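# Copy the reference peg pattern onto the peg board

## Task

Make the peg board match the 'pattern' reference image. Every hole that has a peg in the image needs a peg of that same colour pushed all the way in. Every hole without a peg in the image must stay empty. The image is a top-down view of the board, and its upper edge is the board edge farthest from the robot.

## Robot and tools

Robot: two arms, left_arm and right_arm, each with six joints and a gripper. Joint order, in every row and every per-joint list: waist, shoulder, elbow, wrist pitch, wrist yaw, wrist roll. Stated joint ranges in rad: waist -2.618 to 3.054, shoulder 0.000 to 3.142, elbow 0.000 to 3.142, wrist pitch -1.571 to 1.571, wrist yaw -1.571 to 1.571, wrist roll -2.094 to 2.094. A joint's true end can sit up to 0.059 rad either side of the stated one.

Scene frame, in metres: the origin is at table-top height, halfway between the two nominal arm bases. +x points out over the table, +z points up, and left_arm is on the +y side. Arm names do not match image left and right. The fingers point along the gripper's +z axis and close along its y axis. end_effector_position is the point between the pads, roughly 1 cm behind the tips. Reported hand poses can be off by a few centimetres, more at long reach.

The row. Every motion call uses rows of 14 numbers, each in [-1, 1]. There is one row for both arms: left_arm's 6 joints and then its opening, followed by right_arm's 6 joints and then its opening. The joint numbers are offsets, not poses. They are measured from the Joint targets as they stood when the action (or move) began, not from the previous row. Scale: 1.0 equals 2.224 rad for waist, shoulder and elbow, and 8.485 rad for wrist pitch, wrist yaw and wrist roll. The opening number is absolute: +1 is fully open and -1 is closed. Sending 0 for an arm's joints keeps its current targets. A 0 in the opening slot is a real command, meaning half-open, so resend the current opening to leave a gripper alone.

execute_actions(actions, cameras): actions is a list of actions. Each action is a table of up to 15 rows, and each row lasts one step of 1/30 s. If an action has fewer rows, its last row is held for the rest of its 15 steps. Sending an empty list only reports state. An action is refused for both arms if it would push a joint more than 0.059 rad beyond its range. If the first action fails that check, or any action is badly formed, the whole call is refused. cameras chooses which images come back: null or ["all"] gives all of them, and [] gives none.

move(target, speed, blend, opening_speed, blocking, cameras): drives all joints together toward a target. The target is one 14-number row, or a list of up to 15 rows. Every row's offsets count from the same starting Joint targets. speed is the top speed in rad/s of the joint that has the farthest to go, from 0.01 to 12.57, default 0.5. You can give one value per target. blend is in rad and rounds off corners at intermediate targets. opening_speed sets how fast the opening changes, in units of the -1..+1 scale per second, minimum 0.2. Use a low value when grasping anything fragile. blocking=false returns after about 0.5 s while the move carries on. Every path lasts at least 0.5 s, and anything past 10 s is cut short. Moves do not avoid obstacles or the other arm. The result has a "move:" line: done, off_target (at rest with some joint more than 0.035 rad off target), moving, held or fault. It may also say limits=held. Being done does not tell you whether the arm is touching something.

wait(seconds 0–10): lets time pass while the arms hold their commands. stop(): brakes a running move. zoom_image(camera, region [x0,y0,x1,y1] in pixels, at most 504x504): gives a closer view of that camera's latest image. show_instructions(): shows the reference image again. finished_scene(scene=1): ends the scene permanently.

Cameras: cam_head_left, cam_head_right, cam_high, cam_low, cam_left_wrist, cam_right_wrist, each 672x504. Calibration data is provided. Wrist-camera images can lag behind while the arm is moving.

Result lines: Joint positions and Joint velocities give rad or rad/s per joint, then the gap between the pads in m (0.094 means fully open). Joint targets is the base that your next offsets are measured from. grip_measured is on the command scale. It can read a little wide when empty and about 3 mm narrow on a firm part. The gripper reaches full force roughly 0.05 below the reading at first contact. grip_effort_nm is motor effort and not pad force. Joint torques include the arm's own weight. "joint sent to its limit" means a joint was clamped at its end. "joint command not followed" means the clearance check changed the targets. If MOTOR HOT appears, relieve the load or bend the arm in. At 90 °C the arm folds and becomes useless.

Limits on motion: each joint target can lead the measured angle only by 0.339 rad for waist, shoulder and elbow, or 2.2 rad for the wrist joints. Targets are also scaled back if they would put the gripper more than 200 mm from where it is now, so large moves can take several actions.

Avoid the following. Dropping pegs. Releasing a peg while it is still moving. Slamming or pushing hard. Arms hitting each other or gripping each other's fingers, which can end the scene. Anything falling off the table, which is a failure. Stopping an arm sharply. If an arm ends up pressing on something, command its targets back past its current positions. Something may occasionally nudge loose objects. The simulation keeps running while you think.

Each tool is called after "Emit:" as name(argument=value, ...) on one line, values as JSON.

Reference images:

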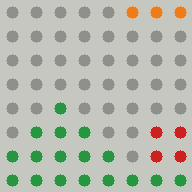

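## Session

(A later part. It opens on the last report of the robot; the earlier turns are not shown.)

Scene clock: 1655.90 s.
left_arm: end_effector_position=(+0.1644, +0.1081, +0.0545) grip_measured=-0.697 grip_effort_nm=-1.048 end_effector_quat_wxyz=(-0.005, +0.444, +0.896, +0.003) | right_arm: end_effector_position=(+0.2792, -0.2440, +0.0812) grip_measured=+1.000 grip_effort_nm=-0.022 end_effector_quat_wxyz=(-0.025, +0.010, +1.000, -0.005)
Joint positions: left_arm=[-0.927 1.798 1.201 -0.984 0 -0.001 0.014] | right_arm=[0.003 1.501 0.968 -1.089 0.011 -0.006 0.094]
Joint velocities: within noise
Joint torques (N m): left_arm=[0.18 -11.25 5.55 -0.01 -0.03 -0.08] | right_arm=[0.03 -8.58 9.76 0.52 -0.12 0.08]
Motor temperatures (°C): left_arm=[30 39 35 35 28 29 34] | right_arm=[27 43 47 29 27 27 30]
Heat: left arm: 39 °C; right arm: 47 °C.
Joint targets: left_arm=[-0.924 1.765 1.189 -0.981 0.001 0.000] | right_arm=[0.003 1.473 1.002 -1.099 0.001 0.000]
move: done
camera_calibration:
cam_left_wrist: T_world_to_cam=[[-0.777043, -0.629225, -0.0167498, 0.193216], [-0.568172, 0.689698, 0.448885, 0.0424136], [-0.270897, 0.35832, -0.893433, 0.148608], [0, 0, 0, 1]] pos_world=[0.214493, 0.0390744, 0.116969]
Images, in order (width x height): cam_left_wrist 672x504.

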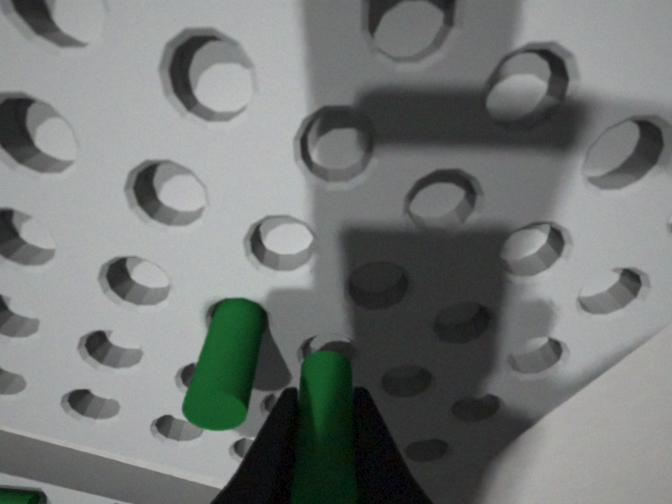

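Emit:
move(target=[[0,0.0290,-0.0058,0.0061,0,0,-0.9,0,0,0,0,0,0,1]], speed=0.2, cameras=["cam_left_wrist"])

Emit:
zoom_image(camera="cam_left_wrist", region=[220, 280, 440, 445])

Scene clock: 1670.83 s.
left_arm: end_effector_position=(+0.1659, +0.1062, +0.0474) grip_measured=-0.697 grip_effort_nm=-1.057 end_effector_quat_wxyz=(-0.002, +0.444, +0.896, +0.001) | right_arm: end_effector_position=(+0.2792, -0.2440, +0.0812) grip_measured=+1.000 grip_effort_nm=-0.017 end_effector_quat_wxyz=(-0.025, +0.010, +1.000, -0.005)
Joint positions: left_arm=[-0.927 1.812 1.188 -0.952 0 -0.001 0.014] | right_arm=[0.003 1.501 0.968 -1.089 0.011 -0.006 0.094]
Joint velocities: within noise
Joint torques (N m): left_arm=[0.28 -6.78 5.59 0.22 0.01 0.01] | right_arm=[0.03 -8.55 9.74 0.52 -0.12 0.07]
Motor temperatures (°C): left_arm=[30 40 35 34 28 29 34] | right_arm=[27 43 47 29 27 27 30]
Heat: left arm: 40 °C; right arm: 47 °C.
Joint targets: left_arm=[-0.924 1.830 1.176 -0.929 0.001 0.000] | right_arm=[0.003 1.473 1.002 -1.099 0.001 0.000]
move: done
camera_calibration:
cam_left_wrist: T_world_to_cam=[[-0.776984, -0.629302, -0.0165778, 0.193015], [-0.569625, 0.691604, 0.444085, 0.0481152], [-0.267998, 0.35449, -0.895831, 0.14336], [0, 0, 0, 1]] pos_world=[0.215797, 0.0373683, 0.110259]
Images, in order (width x height): cam_left_wrist 672x504.

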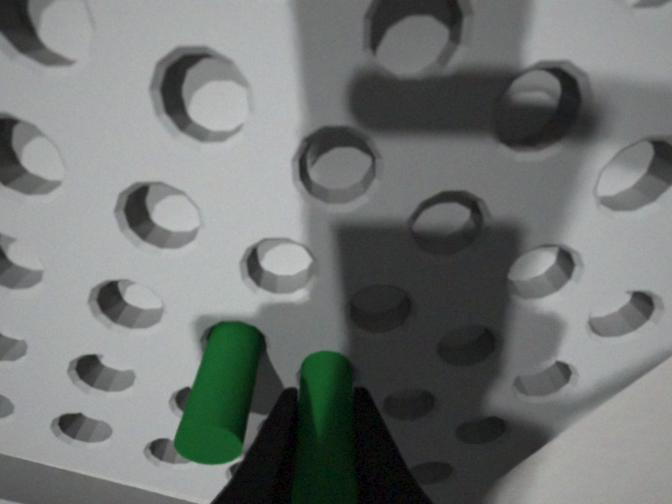

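Scaled by 2.291 from the camera's 672x504 image, which has a finer 960x720 frame.

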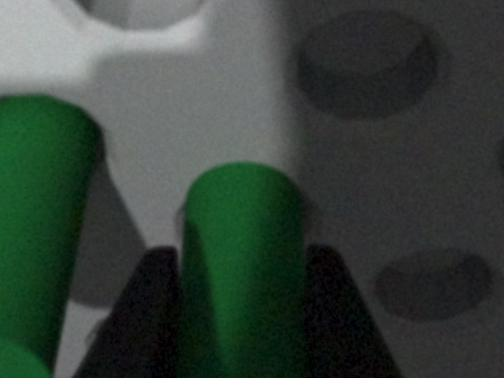

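Emit:
move(target=[[0,0.0028,-0.0060,0.0072,0,0,-0.9,0,0,0,0,0,0,1]], speed=0.1, cameras=["cam_left_wrist","cam_low"])

Emit:
zoom_image(camera="cam_low", region=[400, 235, 450, 275])

Scene clock: 1690.77 s.
left_arm: end_effector_position=(+0.1678, +0.1037, +0.0470) grip_measured=-0.697 grip_effort_nm=-1.053 end_effector_quat_wxyz=(+0.004, +0.444, +0.896, -0.002) | right_arm: end_effector_position=(+0.2792, -0.2440, +0.0812) grip_measured=+1.000 grip_effort_nm=-0.017 end_effector_quat_wxyz=(-0.025, +0.010, +1.000, -0.005)
Joint positions: left_arm=[-0.927 1.812 1.186 -0.937 0 -0.001 0.014] | right_arm=[0.003 1.501 0.968 -1.089 0.011 -0.006 0.094]
Joint velocities: within noise
Joint torques (N m): left_arm=[0.25 -6.24 4.37 0.72 0.02 0.03] | right_arm=[0.02 -8.58 9.74 0.52 -0.11 0.07]
Motor temperatures (°C): left_arm=[30 38 35 34 28 29 34] | right_arm=[27 43 47 29 27 27 30]
Heat: left arm: 38 °C; right arm: 47 °C.
Joint targets: left_arm=[-0.924 1.836 1.163 -0.868 0.001 0.000] | right_arm=[0.003 1.473 1.002 -1.099 0.001 0.000]
move: off_target (left_arm); left_arm: the wrist pitch is farthest, 0.069 rad from its target
camera_calibration:
cam_left_wrist: T_world_to_cam=[[-0.776882, -0.629439, -0.0161654, 0.192841], [-0.57314, 0.696299, 0.432062, 0.0517051], [-0.260701, 0.344926, -0.901699, 0.144456], [0, 0, 0, 1]] pos_world=[0.217109, 0.0355528, 0.111034]
Images, in order (width x height): cam_low 672x504, cam_left_wrist 672x504.

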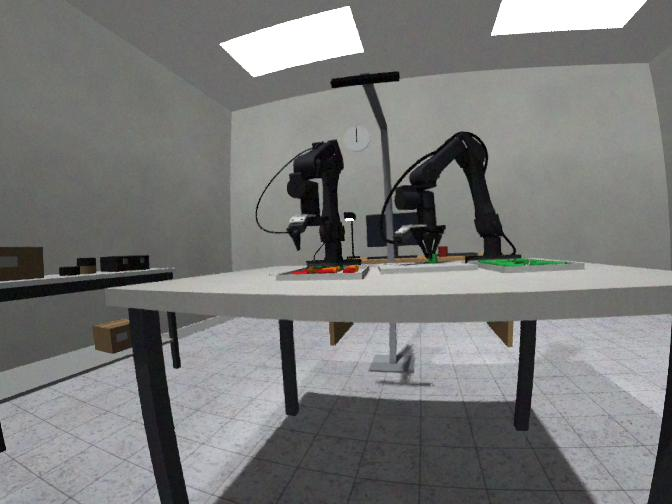

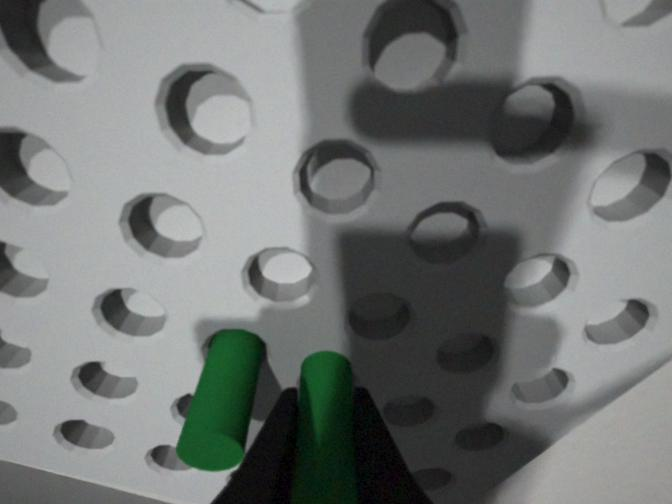

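Scaled by 10.080 from the camera's 672x504 image, which has a finer 960x720 frame.

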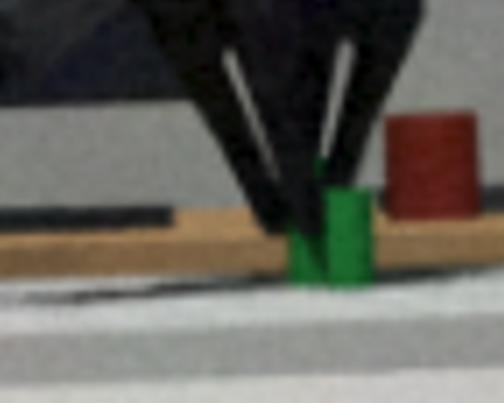

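Emit:
move(target=[[0,-0.0049,-0.0018,-0.0073,0,0,-0.9,0,0,0,0,0,0,1]], speed=0.1, cameras=["cam_left_wrist"])

Emit:
zoom_image(camera="cam_left_wrist", region=[220, 280, 440, 445])

Scene clock: 1700.60 s.
left_arm: end_effector_position=(+0.1674, +0.1041, +0.0470) grip_measured=-0.697 grip_effort_nm=-1.048 end_effector_quat_wxyz=(+0.003, +0.444, +0.896, -0.001) | right_arm: end_effector_position=(+0.2792, -0.2440, +0.0812) grip_measured=+1.000 grip_effort_nm=-0.017 end_effector_quat_wxyz=(-0.025, +0.010, +1.000, -0.005)
Joint positions: left_arm=[-0.927 1.812 1.186 -0.939 0 -0.001 0.014] | right_arm=[0.003 1.501 0.968 -1.089 0.011 -0.006 0.094]
Joint velocities: within noise
Joint torques (N m): left_arm=[0.21 -7.16 4.18 0.11 0 0.02] | right_arm=[0.02 -8.58 9.77 0.52 -0.12 0.08]
Motor temperatures (°C): left_arm=[30 37 34 34 28 29 34] | right_arm=[27 43 47 29 27 27 30]
Heat: left arm: 37 °C; right arm: 47 °C.
Joint targets: left_arm=[-0.924 1.825 1.159 -0.930 0.001 0.000] | right_arm=[0.003 1.473 1.002 -1.099 0.001 0.000]
move: done
camera_calibration:
cam_left_wrist: T_world_to_cam=[[-0.776915, -0.629396, -0.0162414, 0.192949], [-0.572532, 0.695521, 0.434117, 0.0510618], [-0.261936, 0.346571, -0.90071, 0.144187], [0, 0, 0, 1]] pos_world=[0.216907, 0.0359555, 0.110838]
Images, in order (width x height): cam_left_wrist 672x504.

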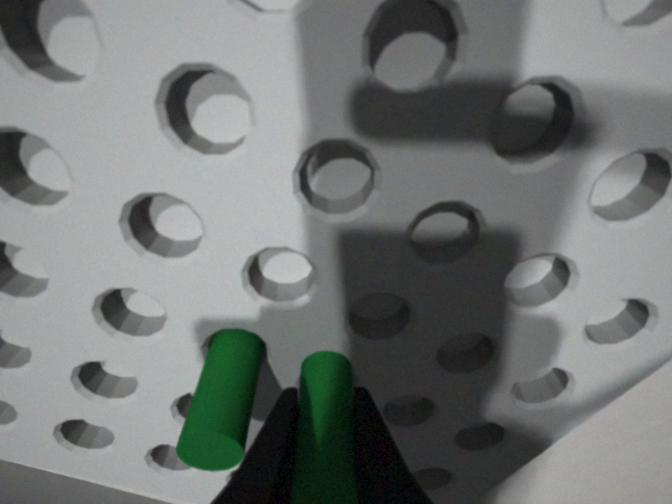

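Scaled by 2.291 from the camera's 672x504 image, which has a finer 960x720 frame.

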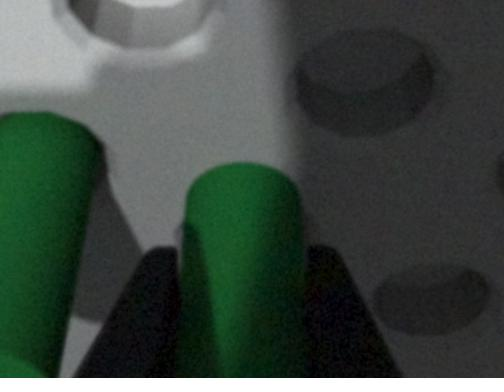

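Emit:
move(target=[[0,-0.0256,0.0045,-0.0042,0,0,-0.9,0,0,0,0,0,0,1]], speed=0.1, cameras=["cam_left_wrist"])

Emit:
zoom_image(camera="cam_left_wrist", region=[220, 280, 440, 445])

Scene clock: 1709.93 s.
left_arm: end_effector_position=(+0.1645, +0.1080, +0.0480) grip_measured=-0.697 grip_effort_nm=-1.048 end_effector_quat_wxyz=(-0.003, +0.444, +0.896, +0.002) | right_arm: end_effector_position=(+0.2792, -0.2440, +0.0812) grip_measured=+1.000 grip_effort_nm=-0.012 end_effector_quat_wxyz=(-0.025, +0.010, +1.000, -0.005)
Joint positions: left_arm=[-0.927 1.804 1.181 -0.954 0 -0.001 0.014] | right_arm=[0.003 1.501 0.968 -1.089 0.011 -0.006 0.094]
Joint velocities: within noise
Joint torques (N m): left_arm=[0.25 -11.62 5.68 -0.13 0.03 0.02] | right_arm=[0.03 -8.58 9.77 0.52 -0.11 0.08]
Motor temperatures (°C): left_arm=[30 37 34 34 28 29 34] | right_arm=[27 43 48 29 27 27 30]
Heat: left arm: 37 °C; right arm: 48 °C.
Joint targets: left_arm=[-0.924 1.768 1.169 -0.966 0.001 0.000] | right_arm=[0.003 1.473 1.002 -1.099 0.001 0.000]
move: off_target (left_arm); left_arm: the shoulder is farthest, 0.036 rad from its target
camera_calibration:
cam_left_wrist: T_world_to_cam=[[-0.777028, -0.629246, -0.016634, 0.193082], [-0.569172, 0.691069, 0.445497, 0.045615], [-0.268832, 0.355631, -0.895129, 0.142852], [0, 0, 0, 1]] pos_world=[0.214396, 0.0391701, 0.110762]
Images, in order (width x height): cam_left_wrist 672x504.

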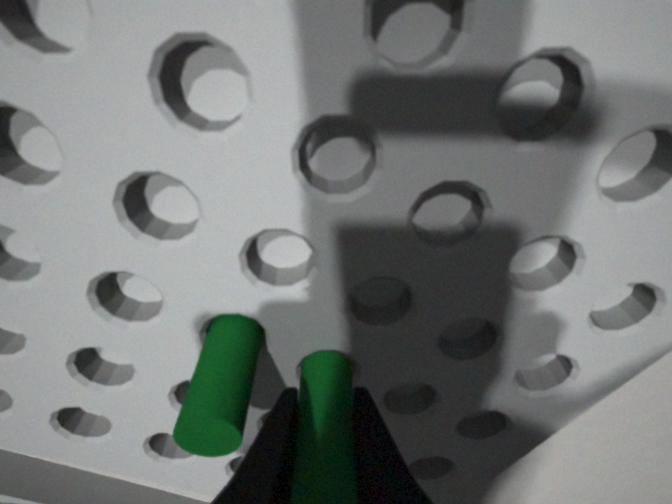

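Scaled by 2.291 from the camera's 672x504 image, which has a finer 960x720 frame.

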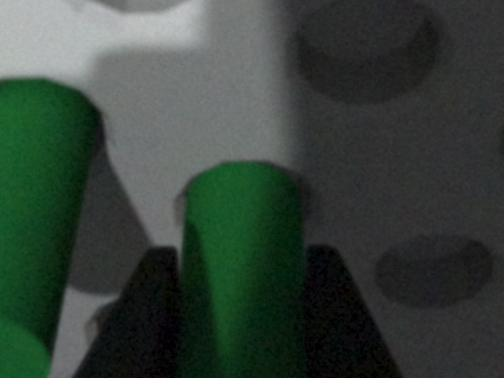

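Emit:
move(target=[[0,-0.0058,-0.0046,-0.0003,0,0,-0.9,0,0,0,0,0,0,1]], speed=0.1, cameras=["cam_left_wrist"])

Emit:
zoom_image(camera="cam_left_wrist", region=[220, 280, 440, 445])

Scene clock: 1723.03 s.
left_arm: end_effector_position=(+0.1627, +0.1104, +0.0497) grip_measured=-0.697 grip_effort_nm=-1.043 end_effector_quat_wxyz=(-0.003, +0.444, +0.896, +0.002) | right_arm: end_effector_position=(+0.2792, -0.2440, +0.0812) grip_measured=+1.000 grip_effort_nm=-0.012 end_effector_quat_wxyz=(-0.025, +0.010, +1.000, -0.005)
Joint positions: left_arm=[-0.927 1.79 1.171 -0.957 0 -0.001 0.014] | right_arm=[0.003 1.501 0.968 -1.089 0.011 -0.006 0.094]
Joint velocities: within noise
Joint torques (N m): left_arm=[0.12 -11.49 5.46 -0.12 0 0] | right_arm=[0.03 -8.57 9.76 0.52 -0.12 0.07]
Motor temperatures (°C): left_arm=[30 40 34 34 28 29 34] | right_arm=[27 43 48 29 27 27 30]
Heat: left arm: 40 °C; right arm: 48 °C.
Joint targets: left_arm=[-0.924 1.755 1.158 -0.968 0.001 0.000] | right_arm=[0.003 1.473 1.002 -1.099 0.001 0.000]
move: done
camera_calibration:
cam_left_wrist: T_world_to_cam=[[-0.777018, -0.62926, -0.016559, 0.193213], [-0.569379, 0.691372, 0.444761, 0.0422458], [-0.268422, 0.355016, -0.895496, 0.143105], [0, 0, 0, 1]] pos_world=[0.212597, 0.0415691, 0.11256]
Images, in order (width x height): cam_left_wrist 672x504.

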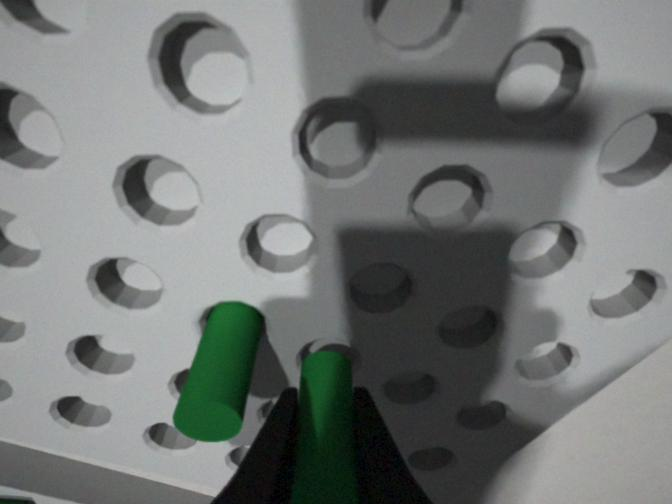

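Scaled by 2.291 from the camera's 672x504 image, which has a finer 960x720 frame.

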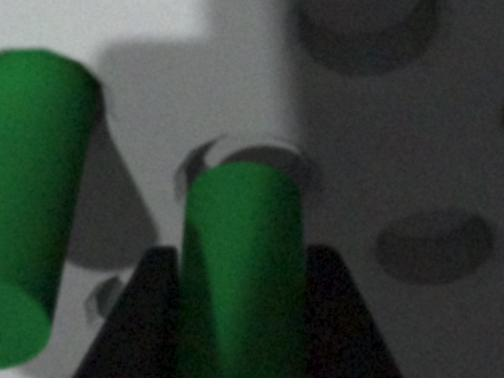

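Emit:
move(target=[[0,0.0297,-0.0045,0.0064,0,0,-0.9,0,0,0,0,0,0,1]], speed=0.1, cameras=["cam_left_wrist"])

Emit:
zoom_image(camera="cam_left_wrist", region=[220, 280, 440, 445])

Scene clock: 1731.67 s.
left_arm: end_effector_position=(+0.1633, +0.1096, +0.0437) grip_measured=-0.697 grip_effort_nm=-1.048 end_effector_quat_wxyz=(-0.003, +0.444, +0.896, +0.002) | right_arm: end_effector_position=(+0.2792, -0.2440, +0.0812) grip_measured=+1.000 grip_effort_nm=-0.017 end_effector_quat_wxyz=(-0.025, +0.010, +1.000, -0.005)
Joint positions: left_arm=[-0.927 1.804 1.162 -0.937 0 -0.001 0.014] | right_arm=[0.003 1.501 0.968 -1.089 0.011 -0.006 0.094]
Joint velocities: within noise
Joint torques (N m): left_arm=[0.32 -6.79 5.26 0.18 0.02 0.02] | right_arm=[0.02 -8.55 9.76 0.52 -0.11 0.07]
Motor temperatures (°C): left_arm=[30 39 34 34 28 29 34] | right_arm=[27 43 48 29 27 27 30]
Heat: left arm: 39 °C; right arm: 48 °C.
Joint targets: left_arm=[-0.924 1.821 1.148 -0.914 0.001 0.000] | right_arm=[0.003 1.473 1.002 -1.099 0.001 0.000]
move: done
camera_calibration:
cam_left_wrist: T_world_to_cam=[[-0.777019, -0.629257, -0.016654, 0.193098], [-0.568986, 0.690786, 0.446171, 0.045811], [-0.269252, 0.356159, -0.894793, 0.138118], [0, 0, 0, 1]] pos_world=[0.213295, 0.040671, 0.106363]
Images, in order (width x height): cam_left_wrist 672x504.

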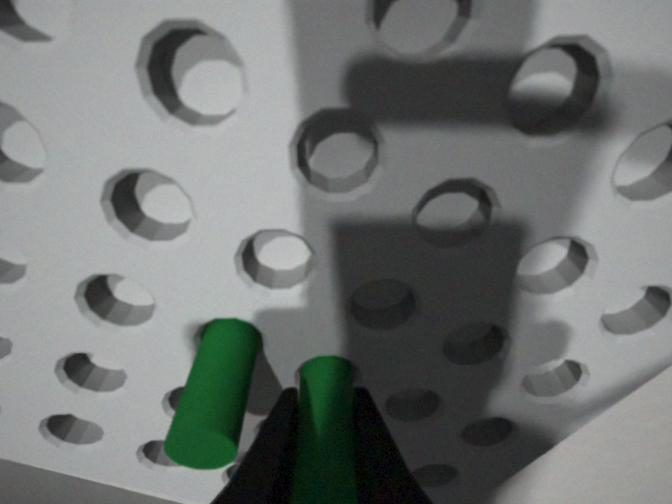

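Scaled by 2.291 from the camera's 672x504 image, which has a finer 960x720 frame.

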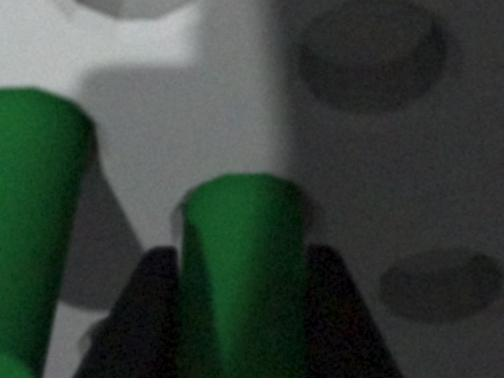

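Emit:
move(target=[[0,0.0045,-0.0076,0.0033,0,0,-0.9,0,0,0,0,0,0,1]], speed=0.1, cameras=["cam_low"])

Emit:
zoom_image(camera="cam_low", region=[400, 235, 450, 275])

Scene clock: 1738.13 s.
left_arm: end_effector_position=(+0.1630, +0.1099, +0.0372) grip_measured=-0.697 grip_effort_nm=-1.048 end_effector_quat_wxyz=(-0.003, +0.444, +0.896, +0.002) | right_arm: end_effector_position=(+0.2792, -0.2440, +0.0812) grip_measured=+1.000 grip_effort_nm=-0.012 end_effector_quat_wxyz=(-0.025, +0.010, +1.000, -0.005)
Joint positions: left_arm=[-0.927 1.812 1.145 -0.91 0 -0.001 0.014] | right_arm=[0.003 1.501 0.968 -1.089 0.011 -0.006 0.094]
Joint velocities: within noise
Joint torques (N m): left_arm=[0.38 -6.61 5.34 0.25 0.01 -0.01] | right_arm=[0.02 -8.57 9.74 0.52 -0.12 0.07]
Motor temperatures (°C): left_arm=[30 38 34 34 28 29 34] | right_arm=[27 43 48 29 27 27 30]
Heat: left arm: 38 °C; right arm: 48 °C.
Joint targets: left_arm=[-0.924 1.831 1.132 -0.886 0.001 0.000] | right_arm=[0.003 1.473 1.002 -1.099 0.001 0.000]
move: done
Images, in order (width x height): cam_low 672x504.

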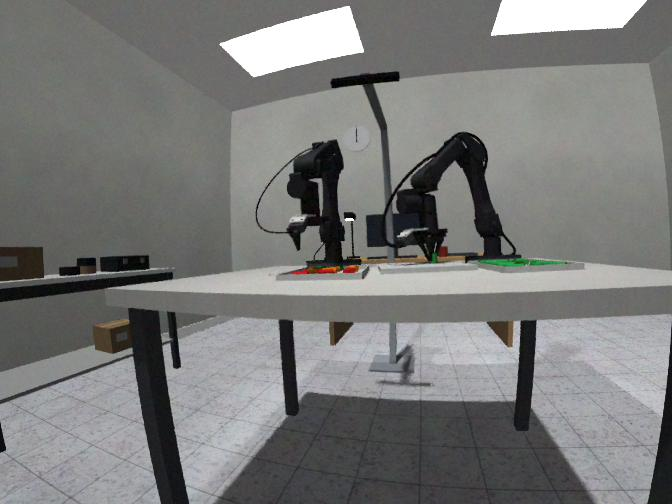

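Scaled by 10.080 from the camera's 672x504 image, which has a finer 960x720 frame.

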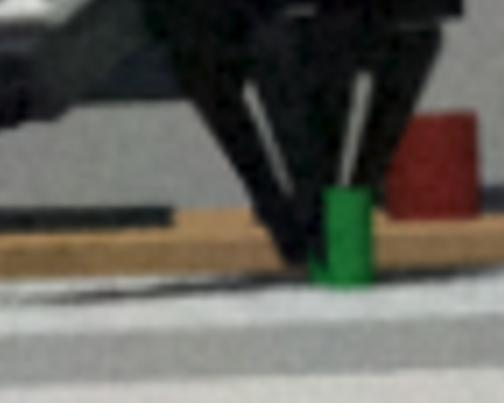

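Emit:
move(target=[[0,0,0.0,0.0,0,0,-0.4,0,0,0,0,0,0,1],[0,-0.0463,0.0432,-0.0181,0,0,-0.4,0,0,0,0,0,0,1],[0.1843,0.0760,0.2779,-0.0512,0,-0.07,-0.4,0,0,0,0,0,0,1],[0.3678,0.1805,0.3318,-0.0386,0,-0.1362,-0.4,0,0,0,0,0,0,1]], speed=[0.5,0.3,1.2,1.2], blend=[0,0.02,0.15,0], cameras=["cam_left_wrist","cam_low"])

Emit:
zoom_image(camera="cam_low", region=[400, 235, 450, 275])

Scene clock: 1808.60 s.
left_arm: end_effector_position=(+0.3939, +0.3160, +0.0640) grip_measured=-0.401 grip_effort_nm=0.056 end_effector_quat_wxyz=(-0.011, -0.497, +0.867, +0.006) | right_arm: end_effector_position=(+0.2792, -0.2440, +0.0812) grip_measured=+1.000 grip_effort_nm=-0.022 end_effector_quat_wxyz=(-0.025, +0.010, +1.000, -0.005)
Joint positions: left_arm=[-0.104 2.213 1.842 -1.225 0.003 -1.139 0.028] | right_arm=[0.003 1.501 0.968 -1.089 0.011 -0.006 0.094]
Joint velocities: within noise
Joint torques (N m): left_arm=[-0.18 -10.45 9.98 0.04 -0.03 -0.22] | right_arm=[0.02 -8.57 9.74 0.52 -0.12 0.08]
Motor temperatures (°C): left_arm=[30 36 34 33 28 29 35] | right_arm=[27 43 48 29 27 27 30]
Heat: left arm: 36 °C; right arm: 48 °C.
Joint targets: left_arm=[-0.106 2.233 1.870 -1.213 0.001 -1.155] | right_arm=[0.003 1.473 1.002 -1.099 0.001 0.000]
move: done
camera_calibration:
cam_left_wrist: T_world_to_cam=[[0.877133, -0.478706, -0.038448, -0.195222], [-0.412492, -0.791964, 0.450159, 0.432004], [-0.245943, -0.37899, -0.89212, 0.367827], [0, 0, 0, 1]] pos_world=[0.439898, 0.388081, 0.126169]
Images, in order (width x height): cam_low 672x504, cam_left_wrist 672x504.

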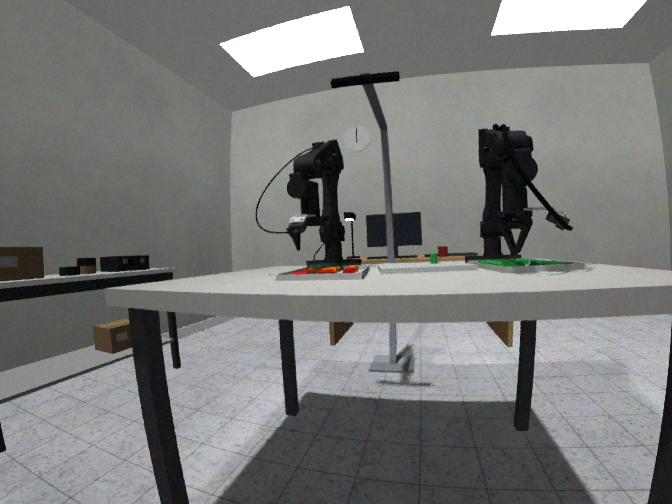

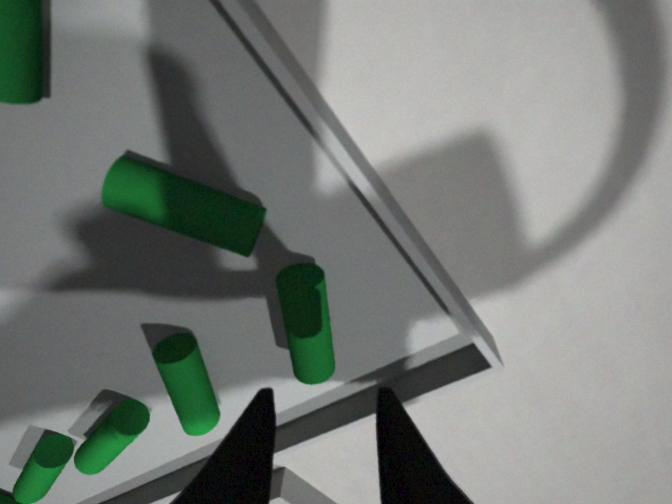

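Scaled by 10.080 from the camera's 672x504 image, which has a finer 960x720 frame.

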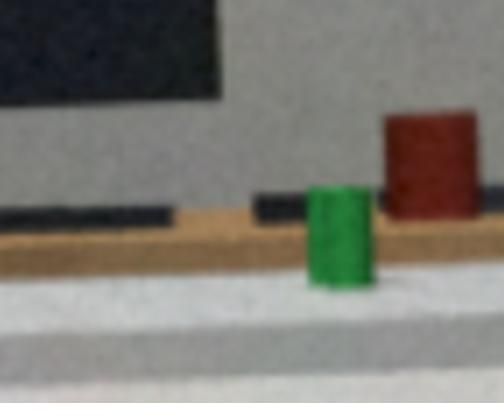

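Emit:
move(target=[[0.0094,-0.0454,-0.0531,0.0039,0,-0.0088,-0.4,0,0,0,0,0,0,1],[0.0094,-0.0047,-0.1025,0.0249,0,-0.0088,-0.4,0,0,0,0,0,0,1],[0.0094,-0.0047,-0.1025,0.0249,0,-0.0088,-0.9,0,0,0,0,0,0,1],[0.0094,-0.0454,-0.0359,0.0031,0,-0.0088,-0.9,0,0,0,0,0,0,1]], speed=0.4, cameras=["cam_left_wrist"])

Scene clock: 1848.67 s.
left_arm: end_effector_position=(+0.3916, +0.3227, +0.0632) grip_measured=-0.694 grip_effort_nm=-1.043 end_effector_quat_wxyz=(+0.002, -0.537, +0.843, -0.003) | right_arm: end_effector_position=(+0.2792, -0.2440, +0.0812) grip_measured=+1.000 grip_effort_nm=-0.017 end_effector_quat_wxyz=(-0.025, +0.010, +1.000, -0.005)
Joint positions: left_arm=[-0.088 2.168 1.766 -1.163 0.003 -1.216 0.014] | right_arm=[0.003 1.501 0.968 -1.089 0.011 -0.006 0.094]
Joint velocities: within noise
Joint torques (N m): left_arm=[0.23 -15.2 9.39 -0.25 0 -0.22] | right_arm=[0.03 -8.58 9.77 0.52 -0.11 0.08]
Motor temperatures (°C): left_arm=[30 39 35 33 28 29 34] | right_arm=[27 43 48 29 27 27 30]
Heat: left arm: 39 °C; right arm: 48 °C.
Joint targets: left_arm=[-0.085 2.132 1.790 -1.187 0.001 -1.230] | right_arm=[0.003 1.473 1.002 -1.099 0.001 0.000]
move: off_target (left_arm); left_arm: the shoulder is farthest, 0.036 rad from its target
camera_calibration:
cam_left_wrist: T_world_to_cam=[[0.918613, -0.395061, -0.00876684, -0.235153], [-0.351149, -0.826282, 0.440401, 0.424381], [-0.181229, -0.40148, -0.897758, 0.351332], [0, 0, 0, 1]] pos_world=[0.428708, 0.398811, 0.126452]
Images, in order (width x height): cam_left_wrist 672x504.

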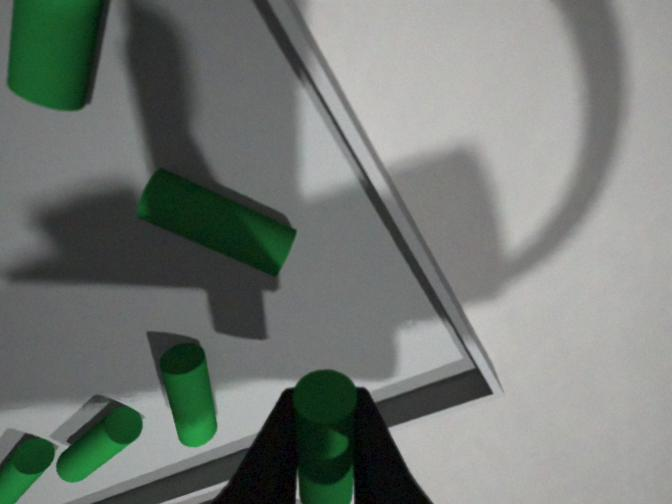

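Emit:
move(target=[[-0.1749,0.1126,0.1677,-0.0202,0,0.146,-0.9,0,0,0,0,0,0,1],[-0.1749,0.1263,0.0778,0.0050,0,0.146,-0.9,0,0,0,0,0,0,1],[-0.1749,0.1263,0.0778,0.0050,0,0.146,-0.4,0,0,0,0,0,0,1],[-0.1749,0.0904,0.1677,-0.0202,0,0.146,-0.4,0,0,0,0,0,0,1],[-0.1749,-0.0818,-0.1304,0.1045,0,0.146,-0.4,0,0,0,0,0,0,1],[-0.1749,-0.1700,-0.5346,0.2237,0,0.146,-0.4,0,0,0,0,0,0,1]], speed=[1.2,0.4,0.4,0.5,1.4,1.2], blend=[0,0,0,0,0.15,0], cameras=["cam_left_wrist"])

Scene clock: 1878.73 s.
left_arm: end_effector_position=(+0.3708, +0.1545, +0.0723) grip_measured=-0.401 grip_effort_nm=0.051 end_effector_quat_wxyz=(+0.501, +0.202, +0.833, -0.122) | right_arm: end_effector_position=(+0.2792, -0.2440, +0.0812) grip_measured=+1.000 grip_effort_nm=-0.012 end_effector_quat_wxyz=(-0.025, +0.010, +1.000, -0.005)
Joint positions: left_arm=[-0.478 1.784 0.608 0.688 0.003 0.001 0.028] | right_arm=[0.003 1.501 0.968 -1.089 0.011 -0.006 0.094]
Joint velocities: within noise
Joint torques (N m): left_arm=[0.44 -10.41 5.45 1.87 -0.06 0.09] | right_arm=[0.05 -8.54 9.76 0.52 -0.11 0.08]
Motor temperatures (°C): left_arm=[30 42 36 33 28 29 34] | right_arm=[27 43 48 29 27 27 30]
Heat: left arm: 42 °C; right arm: 48 °C.
Joint targets: left_arm=[-0.473 1.754 0.601 0.711 0.001 0.009] | right_arm=[0.003 1.473 1.002 -1.099 0.001 0.000]
move: done
camera_calibration:
cam_left_wrist: T_world_to_cam=[[-0.4322, -0.901559, 0.0198671, 0.294624], [-0.734961, 0.339398, -0.587062, 0.310479], [0.522528, -0.26833, -0.809298, 0.000310181], [0, 0, 0, 1]] pos_world=[0.355364, 0.160328, 0.176668]
Images, in order (width x height): cam_left_wrist 672x504.

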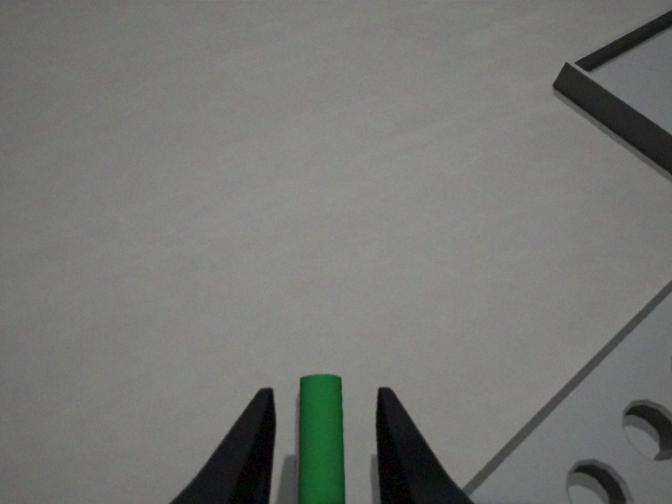

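Emit:
move(target=[[0,0.1016,-0.0135,0.0193,0,0,-0.4,0,0,0,0,0,0,1],[0,0.1016,-0.0135,0.0193,0,0,-0.9,0,0,0,0,0,0,1],[0,0.0207,0,-0.006,0,0,-0.9,0,0,0,0,0,0,1],[0,-0.0018,0.2693,-0.0602,0,0,-0.9,0,0,0,0,0,0,1],[-0.2149,0.2122,0.5571,-0.2654,0,0,-0.9,0,0,0,0,0,0,1]], speed=[0.3,0.3,0.5,1.2,1.2], blend=[0,0,0.05,0.15,0], cameras=["cam_left_wrist"])

Scene clock: 1914.03 s.
left_arm: end_effector_position=(+0.1732, +0.0799, +0.0762) grip_measured=-0.718 grip_effort_nm=-1.043 end_effector_quat_wxyz=(-0.153, +0.451, +0.876, +0.077) | right_arm: end_effector_position=(+0.2792, -0.2440, +0.0812) grip_measured=+1.000 grip_effort_nm=-0.017 end_effector_quat_wxyz=(-0.025, +0.010, +1.000, -0.005)
Joint positions: left_arm=[-0.955 2.2 1.812 -1.527 0.002 0.002 0.013] | right_arm=[0.003 1.501 0.968 -1.089 0.011 -0.006 0.094]
Joint velocities: within noise
Joint torques (N m): left_arm=[0.27 -9.39 9.17 -0.85 -0.03 0.09] | right_arm=[0.02 -8.57 9.74 0.52 -0.12 0.08]
Motor temperatures (°C): left_arm=[30 39 35 37 28 29 33] | right_arm=[27 43 48 29 27 27 30]
Heat: left arm: 39 °C; right arm: 48 °C.
Joint targets: left_arm=[-0.952 2.226 1.840 -1.541 0.001 0.009] | right_arm=[0.003 1.473 1.002 -1.099 0.001 0.000]
move: done
camera_calibration:
cam_left_wrist: T_world_to_cam=[[-0.799548, -0.600177, -0.0225907, 0.184619], [-0.43162, 0.548029, 0.716497, 0.0244575], [-0.417645, 0.582625, -0.697224, 0.172998], [0, 0, 0, 1]] pos_world=[0.23042, -0.00339232, 0.107265]
Images, in order (width x height): cam_left_wrist 672x504.

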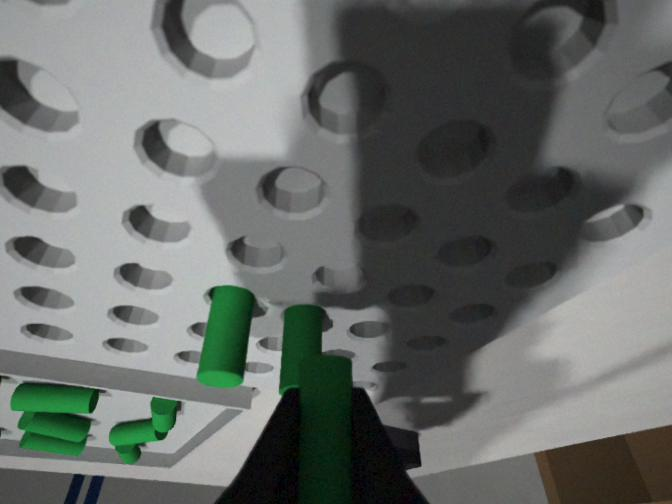

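Emit:
move(target=[[-0.0046,0.0061,-0.0373,0.0111,0,0,-0.9,0,0,0,0,0,0,1]], speed=0.3, cameras=["cam_left_wrist"])

Emit:
zoom_image(camera="cam_left_wrist", region=[220, 280, 440, 445])

Scene clock: 1959.53 s.
left_arm: end_effector_position=(+0.1734, +0.0796, +0.0580) grip_measured=-0.718 grip_effort_nm=-1.048 end_effector_quat_wxyz=(-0.154, +0.451, +0.876, +0.078) | right_arm: end_effector_position=(+0.2792, -0.2440, +0.0812) grip_measured=+1.000 grip_effort_nm=-0.017 end_effector_quat_wxyz=(-0.025, +0.010, +1.000, -0.005)
Joint positions: left_arm=[-0.955 2.218 1.766 -1.465 0.002 0.002 0.013] | right_arm=[0.003 1.501 0.968 -1.089 0.011 -0.006 0.094]
Joint velocities: within noise
Joint torques (N m): left_arm=[-0.47 -9.78 5.45 -0.49 -0.02 0.09] | right_arm=[0.03 -8.55 9.74 0.52 -0.12 0.08]
Motor temperatures (°C): left_arm=[30 37 36 34 28 29 34] | right_arm=[27 43 48 29 27 27 30]
Heat: left arm: 37 °C; right arm: 48 °C.
Joint targets: left_arm=[-0.962 2.239 1.757 -1.447 0.001 0.009] | right_arm=[0.003 1.473 1.002 -1.099 0.001 0.000]
move: done
camera_calibration:
cam_left_wrist: T_world_to_cam=[[-0.799559, -0.60016, -0.0226775, 0.184276], [-0.430882, 0.546918, 0.717789, 0.0375702], [-0.418386, 0.583686, -0.695891, 0.160597], [0, 0, 0, 1]] pos_world=[0.230719, -0.00369123, 0.0889696]
Images, in order (width x height): cam_left_wrist 672x504.

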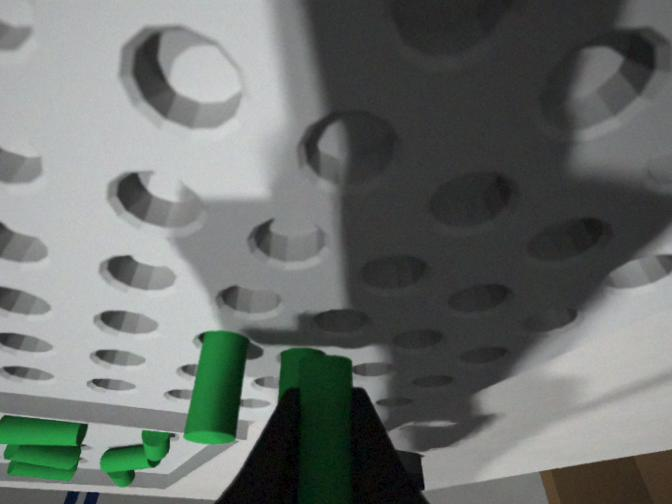

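Scaled by 2.291 from the camera's 672x504 image, which has a finer 960x720 frame.

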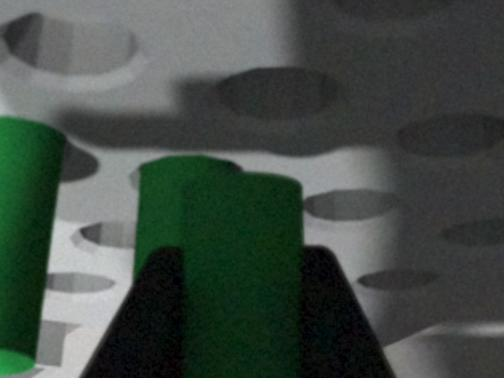

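Emit:
move(target=[[-0.0054,0.0108,0.0180,0.0019,0,0,-0.9,0,0,0,0,0,0,1]], speed=0.2, cameras=["cam_left_wrist"])

Emit:
zoom_image(camera="cam_left_wrist", region=[220, 280, 440, 445])

Scene clock: 1976.70 s.
left_arm: end_effector_position=(+0.1710, +0.0753, +0.0499) grip_measured=-0.718 grip_effort_nm=-1.048 end_effector_quat_wxyz=(-0.155, +0.456, +0.873, +0.080) | right_arm: end_effector_position=(+0.2792, -0.2440, +0.0812) grip_measured=+1.000 grip_effort_nm=-0.017 end_effector_quat_wxyz=(-0.025, +0.010, +1.000, -0.005)
Joint positions: left_arm=[-0.968 2.239 1.766 -1.449 0.002 0.002 0.013] | right_arm=[0.003 1.501 0.968 -1.089 0.011 -0.006 0.094]
Joint velocities: within noise
Joint torques (N m): left_arm=[-0.47 -9.69 9.24 -0.51 -0.02 0.08] | right_arm=[0.03 -8.58 9.76 0.52 -0.11 0.07]
Motor temperatures (°C): left_arm=[30 37 35 33 28 29 35] | right_arm=[27 43 48 29 27 27 30]
Heat: left arm: 37 °C; right arm: 48 °C.
Joint targets: left_arm=[-0.974 2.263 1.797 -1.431 0.001 0.009] | right_arm=[0.003 1.473 1.002 -1.099 0.001 0.000]
move: done
camera_calibration:
cam_left_wrist: T_world_to_cam=[[-0.807343, -0.589642, -0.0227956, 0.180061], [-0.421704, 0.549517, 0.721247, 0.0427992], [-0.412751, 0.591907, -0.692303, 0.154622], [0, 0, 0, 1]] pos_world=[0.227239, -0.00886919, 0.0802808]
Images, in order (width x height): cam_left_wrist 672x504.

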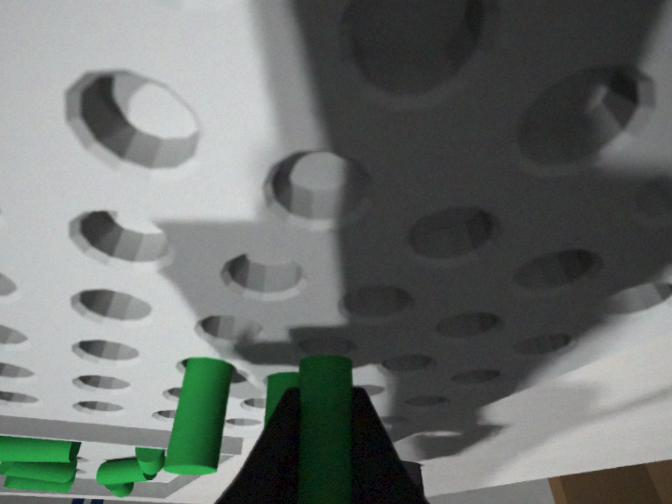

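Scaled by 2.291 from the camera's 672x504 image, which has a finer 960x720 frame.

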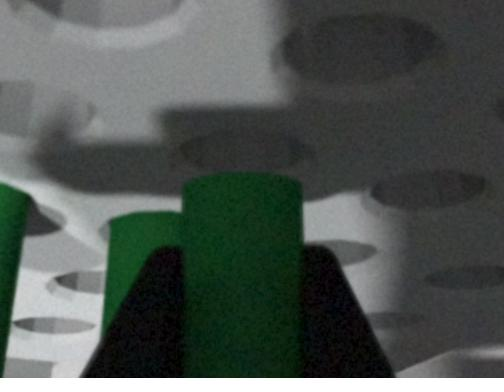

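Emit:
move(target=[[0,0.0018,-0.0238,0.0016,0,0,-0.9,0,0,0,0,0,0,1]], speed=0.15, cameras=["cam_left_wrist"])

Emit:
zoom_image(camera="cam_left_wrist", region=[220, 280, 440, 445])

Scene clock: 1984.63 s.
left_arm: end_effector_position=(+0.1708, +0.0755, +0.0461) grip_measured=-0.718 grip_effort_nm=-1.048 end_effector_quat_wxyz=(-0.155, +0.456, +0.873, +0.080) | right_arm: end_effector_position=(+0.2792, -0.2440, +0.0812) grip_measured=+1.000 grip_effort_nm=-0.012 end_effector_quat_wxyz=(-0.025, +0.010, +1.000, -0.005)
Joint positions: left_arm=[-0.968 2.241 1.755 -1.436 0.002 0.002 0.013] | right_arm=[0.003 1.501 0.968 -1.089 0.011 -0.006 0.094]
Joint velocities: within noise
Joint torques (N m): left_arm=[-0.47 -9.5 5.26 -0.52 0.01 0.06] | right_arm=[0.02 -8.55 9.74 0.53 -0.12 0.07]
Motor temperatures (°C): left_arm=[30 38 36 33 28 29 35] | right_arm=[27 43 48 29 27 27 30]
Heat: left arm: 38 °C; right arm: 48 °C.
Joint targets: left_arm=[-0.974 2.267 1.744 -1.417 0.001 0.009] | right_arm=[0.003 1.473 1.002 -1.099 0.001 0.000]
move: done
camera_calibration:
cam_left_wrist: T_world_to_cam=[[-0.807343, -0.589642, -0.0227956, 0.18007], [-0.421704, 0.549517, 0.721247, 0.0453329], [-0.412751, 0.591907, -0.692303, 0.151772], [0, 0, 0, 1]] pos_world=[0.227139, -0.00856919, 0.0764808]
Images, in order (width x height): cam_left_wrist 672x504.

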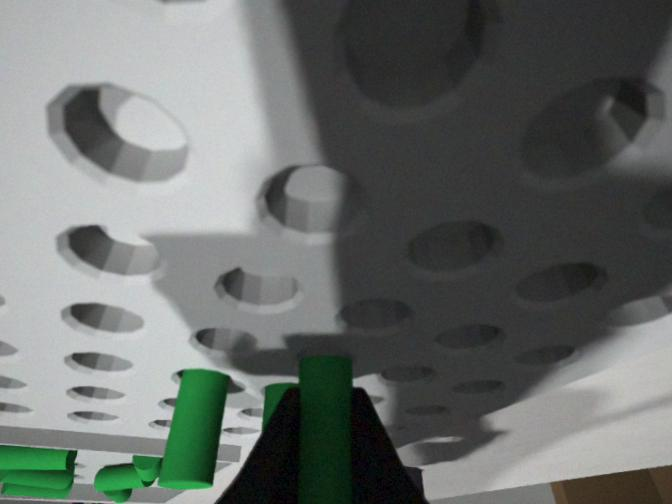

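Scaled by 2.291 from the camera's 672x504 image, which has a finer 960x720 frame.

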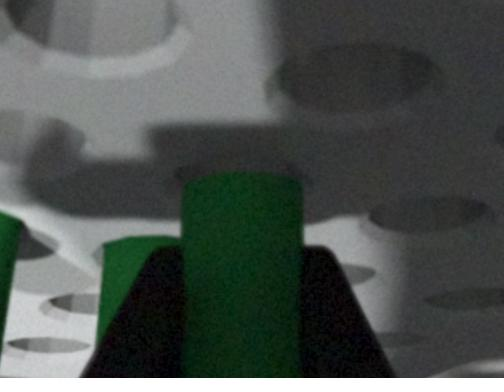

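Emit:
move(target=[[0,0.0018,-0.0035,0.0013,0,0,-0.9,0,0,0,0,0,0,1]], speed=0.15, cameras=["cam_left_wrist"])

Emit:
zoom_image(camera="cam_left_wrist", region=[220, 280, 440, 445])

Scene clock: 1992.23 s.
left_arm: end_effector_position=(+0.1710, +0.0753, +0.0440) grip_measured=-0.718 grip_effort_nm=-1.048 end_effector_quat_wxyz=(-0.154, +0.456, +0.873, +0.079) | right_arm: end_effector_position=(+0.2792, -0.2440, +0.0812) grip_measured=+1.000 grip_effort_nm=-0.017 end_effector_quat_wxyz=(-0.025, +0.010, +1.000, -0.005)
Joint positions: left_arm=[-0.968 2.241 1.748 -1.425 0.002 0.002 0.013] | right_arm=[0.003 1.501 0.968 -1.089 0.011 -0.006 0.094]
Joint velocities: within noise
Joint torques (N m): left_arm=[-0.49 -9.25 5.2 -0.52 -0.01 0.07] | right_arm=[0.03 -8.58 9.76 0.52 -0.12 0.08]
Motor temperatures (°C): left_arm=[30 38 36 33 28 29 35] | right_arm=[27 43 48 29 27 27 30]
Heat: left arm: 38 °C; right arm: 48 °C.
Joint targets: left_arm=[-0.974 2.271 1.736 -1.406 0.001 0.009] | right_arm=[0.003 1.473 1.002 -1.099 0.001 0.000]
move: done
camera_calibration:
cam_left_wrist: T_world_to_cam=[[-0.807307, -0.589695, -0.0227057, 0.179976], [-0.422927, 0.551307, 0.719161, 0.0472391], [-0.411568, 0.590187, -0.694472, 0.150561], [0, 0, 0, 1]] pos_world=[0.227241, -0.00877098, 0.074674]
Images, in order (width x height): cam_left_wrist 672x504.

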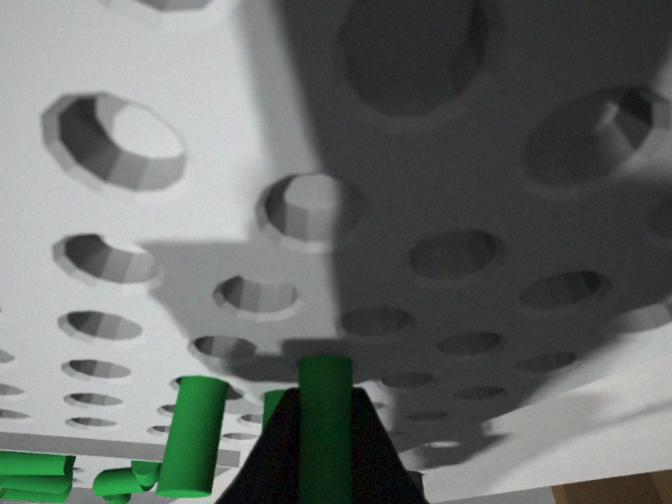

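Scaled by 2.291 from the camera's 672x504 image, which has a finer 960x720 frame.

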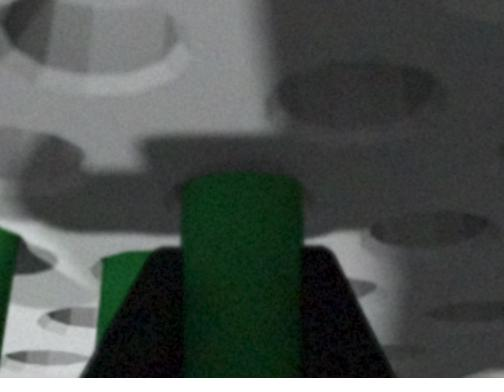

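Emit:
move(target=[[0,0.0018,-0.0055,0.0025,0,0,-0.9,0,0,0,0,0,0,1]], speed=0.15, cameras=["cam_left_wrist"])

Emit:
zoom_image(camera="cam_left_wrist", region=[220, 280, 440, 445])

Scene clock: 1998.90 s.
left_arm: end_effector_position=(+0.1705, +0.0760, +0.0424) grip_measured=-0.718 grip_effort_nm=-1.038 end_effector_quat_wxyz=(-0.155, +0.456, +0.873, +0.079) | right_arm: end_effector_position=(+0.2792, -0.2440, +0.0812) grip_measured=+1.000 grip_effort_nm=-0.012 end_effector_quat_wxyz=(-0.025, +0.010, +1.000, -0.005)
Joint positions: left_arm=[-0.968 2.242 1.741 -1.42 0.002 0.002 0.013] | right_arm=[0.003 1.501 0.968 -1.089 0.011 -0.006 0.094]
Joint velocities: within noise
Joint torques (N m): left_arm=[-0.53 -8.81 4.74 -0.36 0 0.1] | right_arm=[0.02 -8.54 9.76 0.52 -0.12 0.08]
Motor temperatures (°C): left_arm=[30 39 35 33 28 29 35] | right_arm=[27 43 48 29 27 27 30]
Heat: left arm: 39 °C; right arm: 48 °C.
Joint targets: left_arm=[-0.974 2.275 1.724 -1.385 0.001 0.009] | right_arm=[0.003 1.473 1.002 -1.099 0.001 0.000]
move: done
camera_calibration:
cam_left_wrist: T_world_to_cam=[[-0.807318, -0.589677, -0.022768, 0.179954], [-0.422187, 0.550192, 0.720449, 0.0475896], [-0.412306, 0.591244, -0.693134, 0.148841], [0, 0, 0, 1]] pos_world=[0.22674, -0.0080699, 0.0729782]
Images, in order (width x height): cam_left_wrist 672x504.

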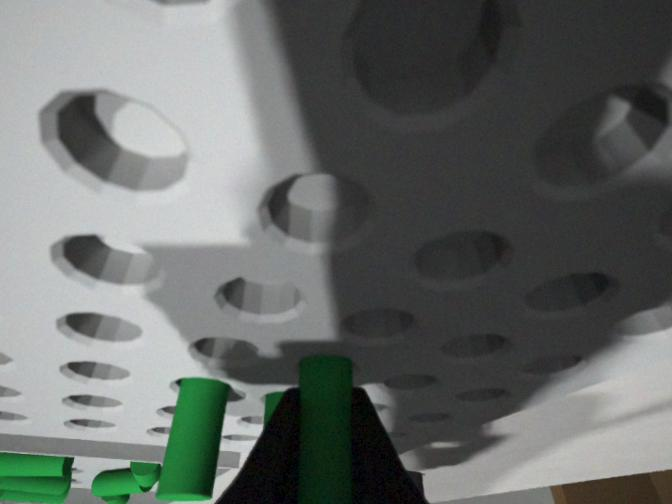

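Scaled by 2.291 from the camera's 672x504 image, which has a finer 960x720 frame.

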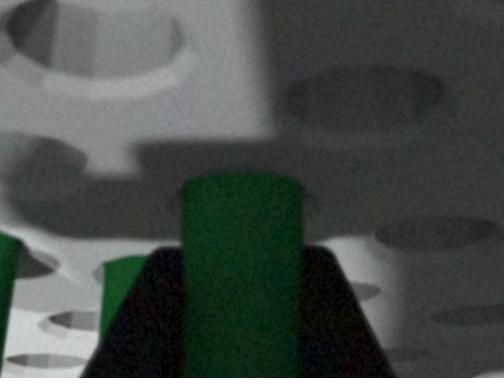

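Emit:
move(target=[[0,0.0247,0.0632,-0.0161,0,0,-0.9,0,0,0,0,0,0,1]], speed=0.15, cameras=["cam_left_wrist"])

Emit:
zoom_image(camera="cam_left_wrist", region=[220, 280, 440, 445])

Scene clock: 2025.70 s.
left_arm: end_effector_position=(+0.1722, +0.0736, +0.0455) grip_measured=-0.718 grip_effort_nm=-1.053 end_effector_quat_wxyz=(-0.177, +0.454, +0.869, +0.091) | right_arm: end_effector_position=(+0.2792, -0.2440, +0.0812) grip_measured=+1.000 grip_effort_nm=-0.017 end_effector_quat_wxyz=(-0.025, +0.010, +1.000, -0.005)
Joint positions: left_arm=[-0.968 2.303 1.839 -1.507 0.002 0.002 0.013] | right_arm=[0.003 1.501 0.968 -1.089 0.011 -0.006 0.094]
Joint velocities: within noise
Joint torques (N m): left_arm=[-0.57 -9.77 8.7 -0.95 -0.03 0.1] | right_arm=[0.02 -8.57 9.74 0.52 -0.12 0.07]
Motor temperatures (°C): left_arm=[30 39 35 33 28 29 35] | right_arm=[27 43 48 29 27 27 30]
Heat: left arm: 39 °C; right arm: 48 °C.
Joint targets: left_arm=[-0.974 2.330 1.864 -1.521 0.001 0.009] | right_arm=[0.003 1.473 1.002 -1.099 0.001 0.000]
move: done
camera_calibration:
cam_left_wrist: T_world_to_cam=[[-0.807968, -0.588745, -0.0238177, 0.17998], [-0.401114, 0.519962, 0.754153, 0.0445108], [-0.43162, 0.618885, -0.656266, 0.152793], [0, 0, 0, 1]] pos_world=[0.229221, -0.0117427, 0.0709917]
Images, in order (width x height): cam_left_wrist 672x504.

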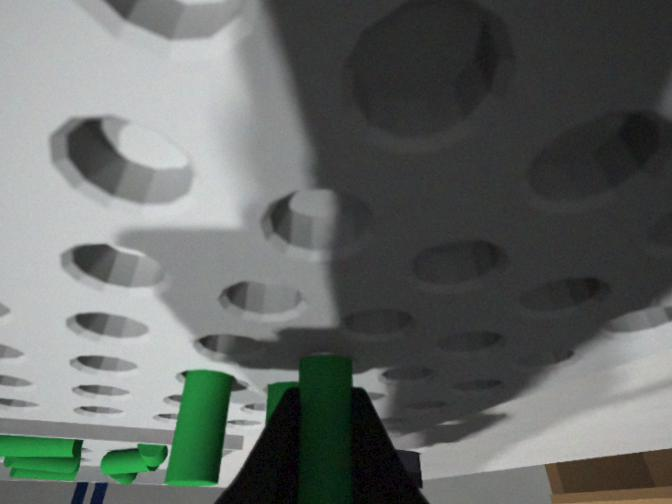

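Scaled by 2.291 from the camera's 672x504 image, which has a finer 960x720 frame.

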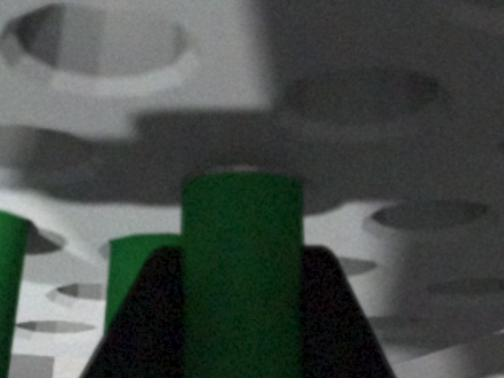

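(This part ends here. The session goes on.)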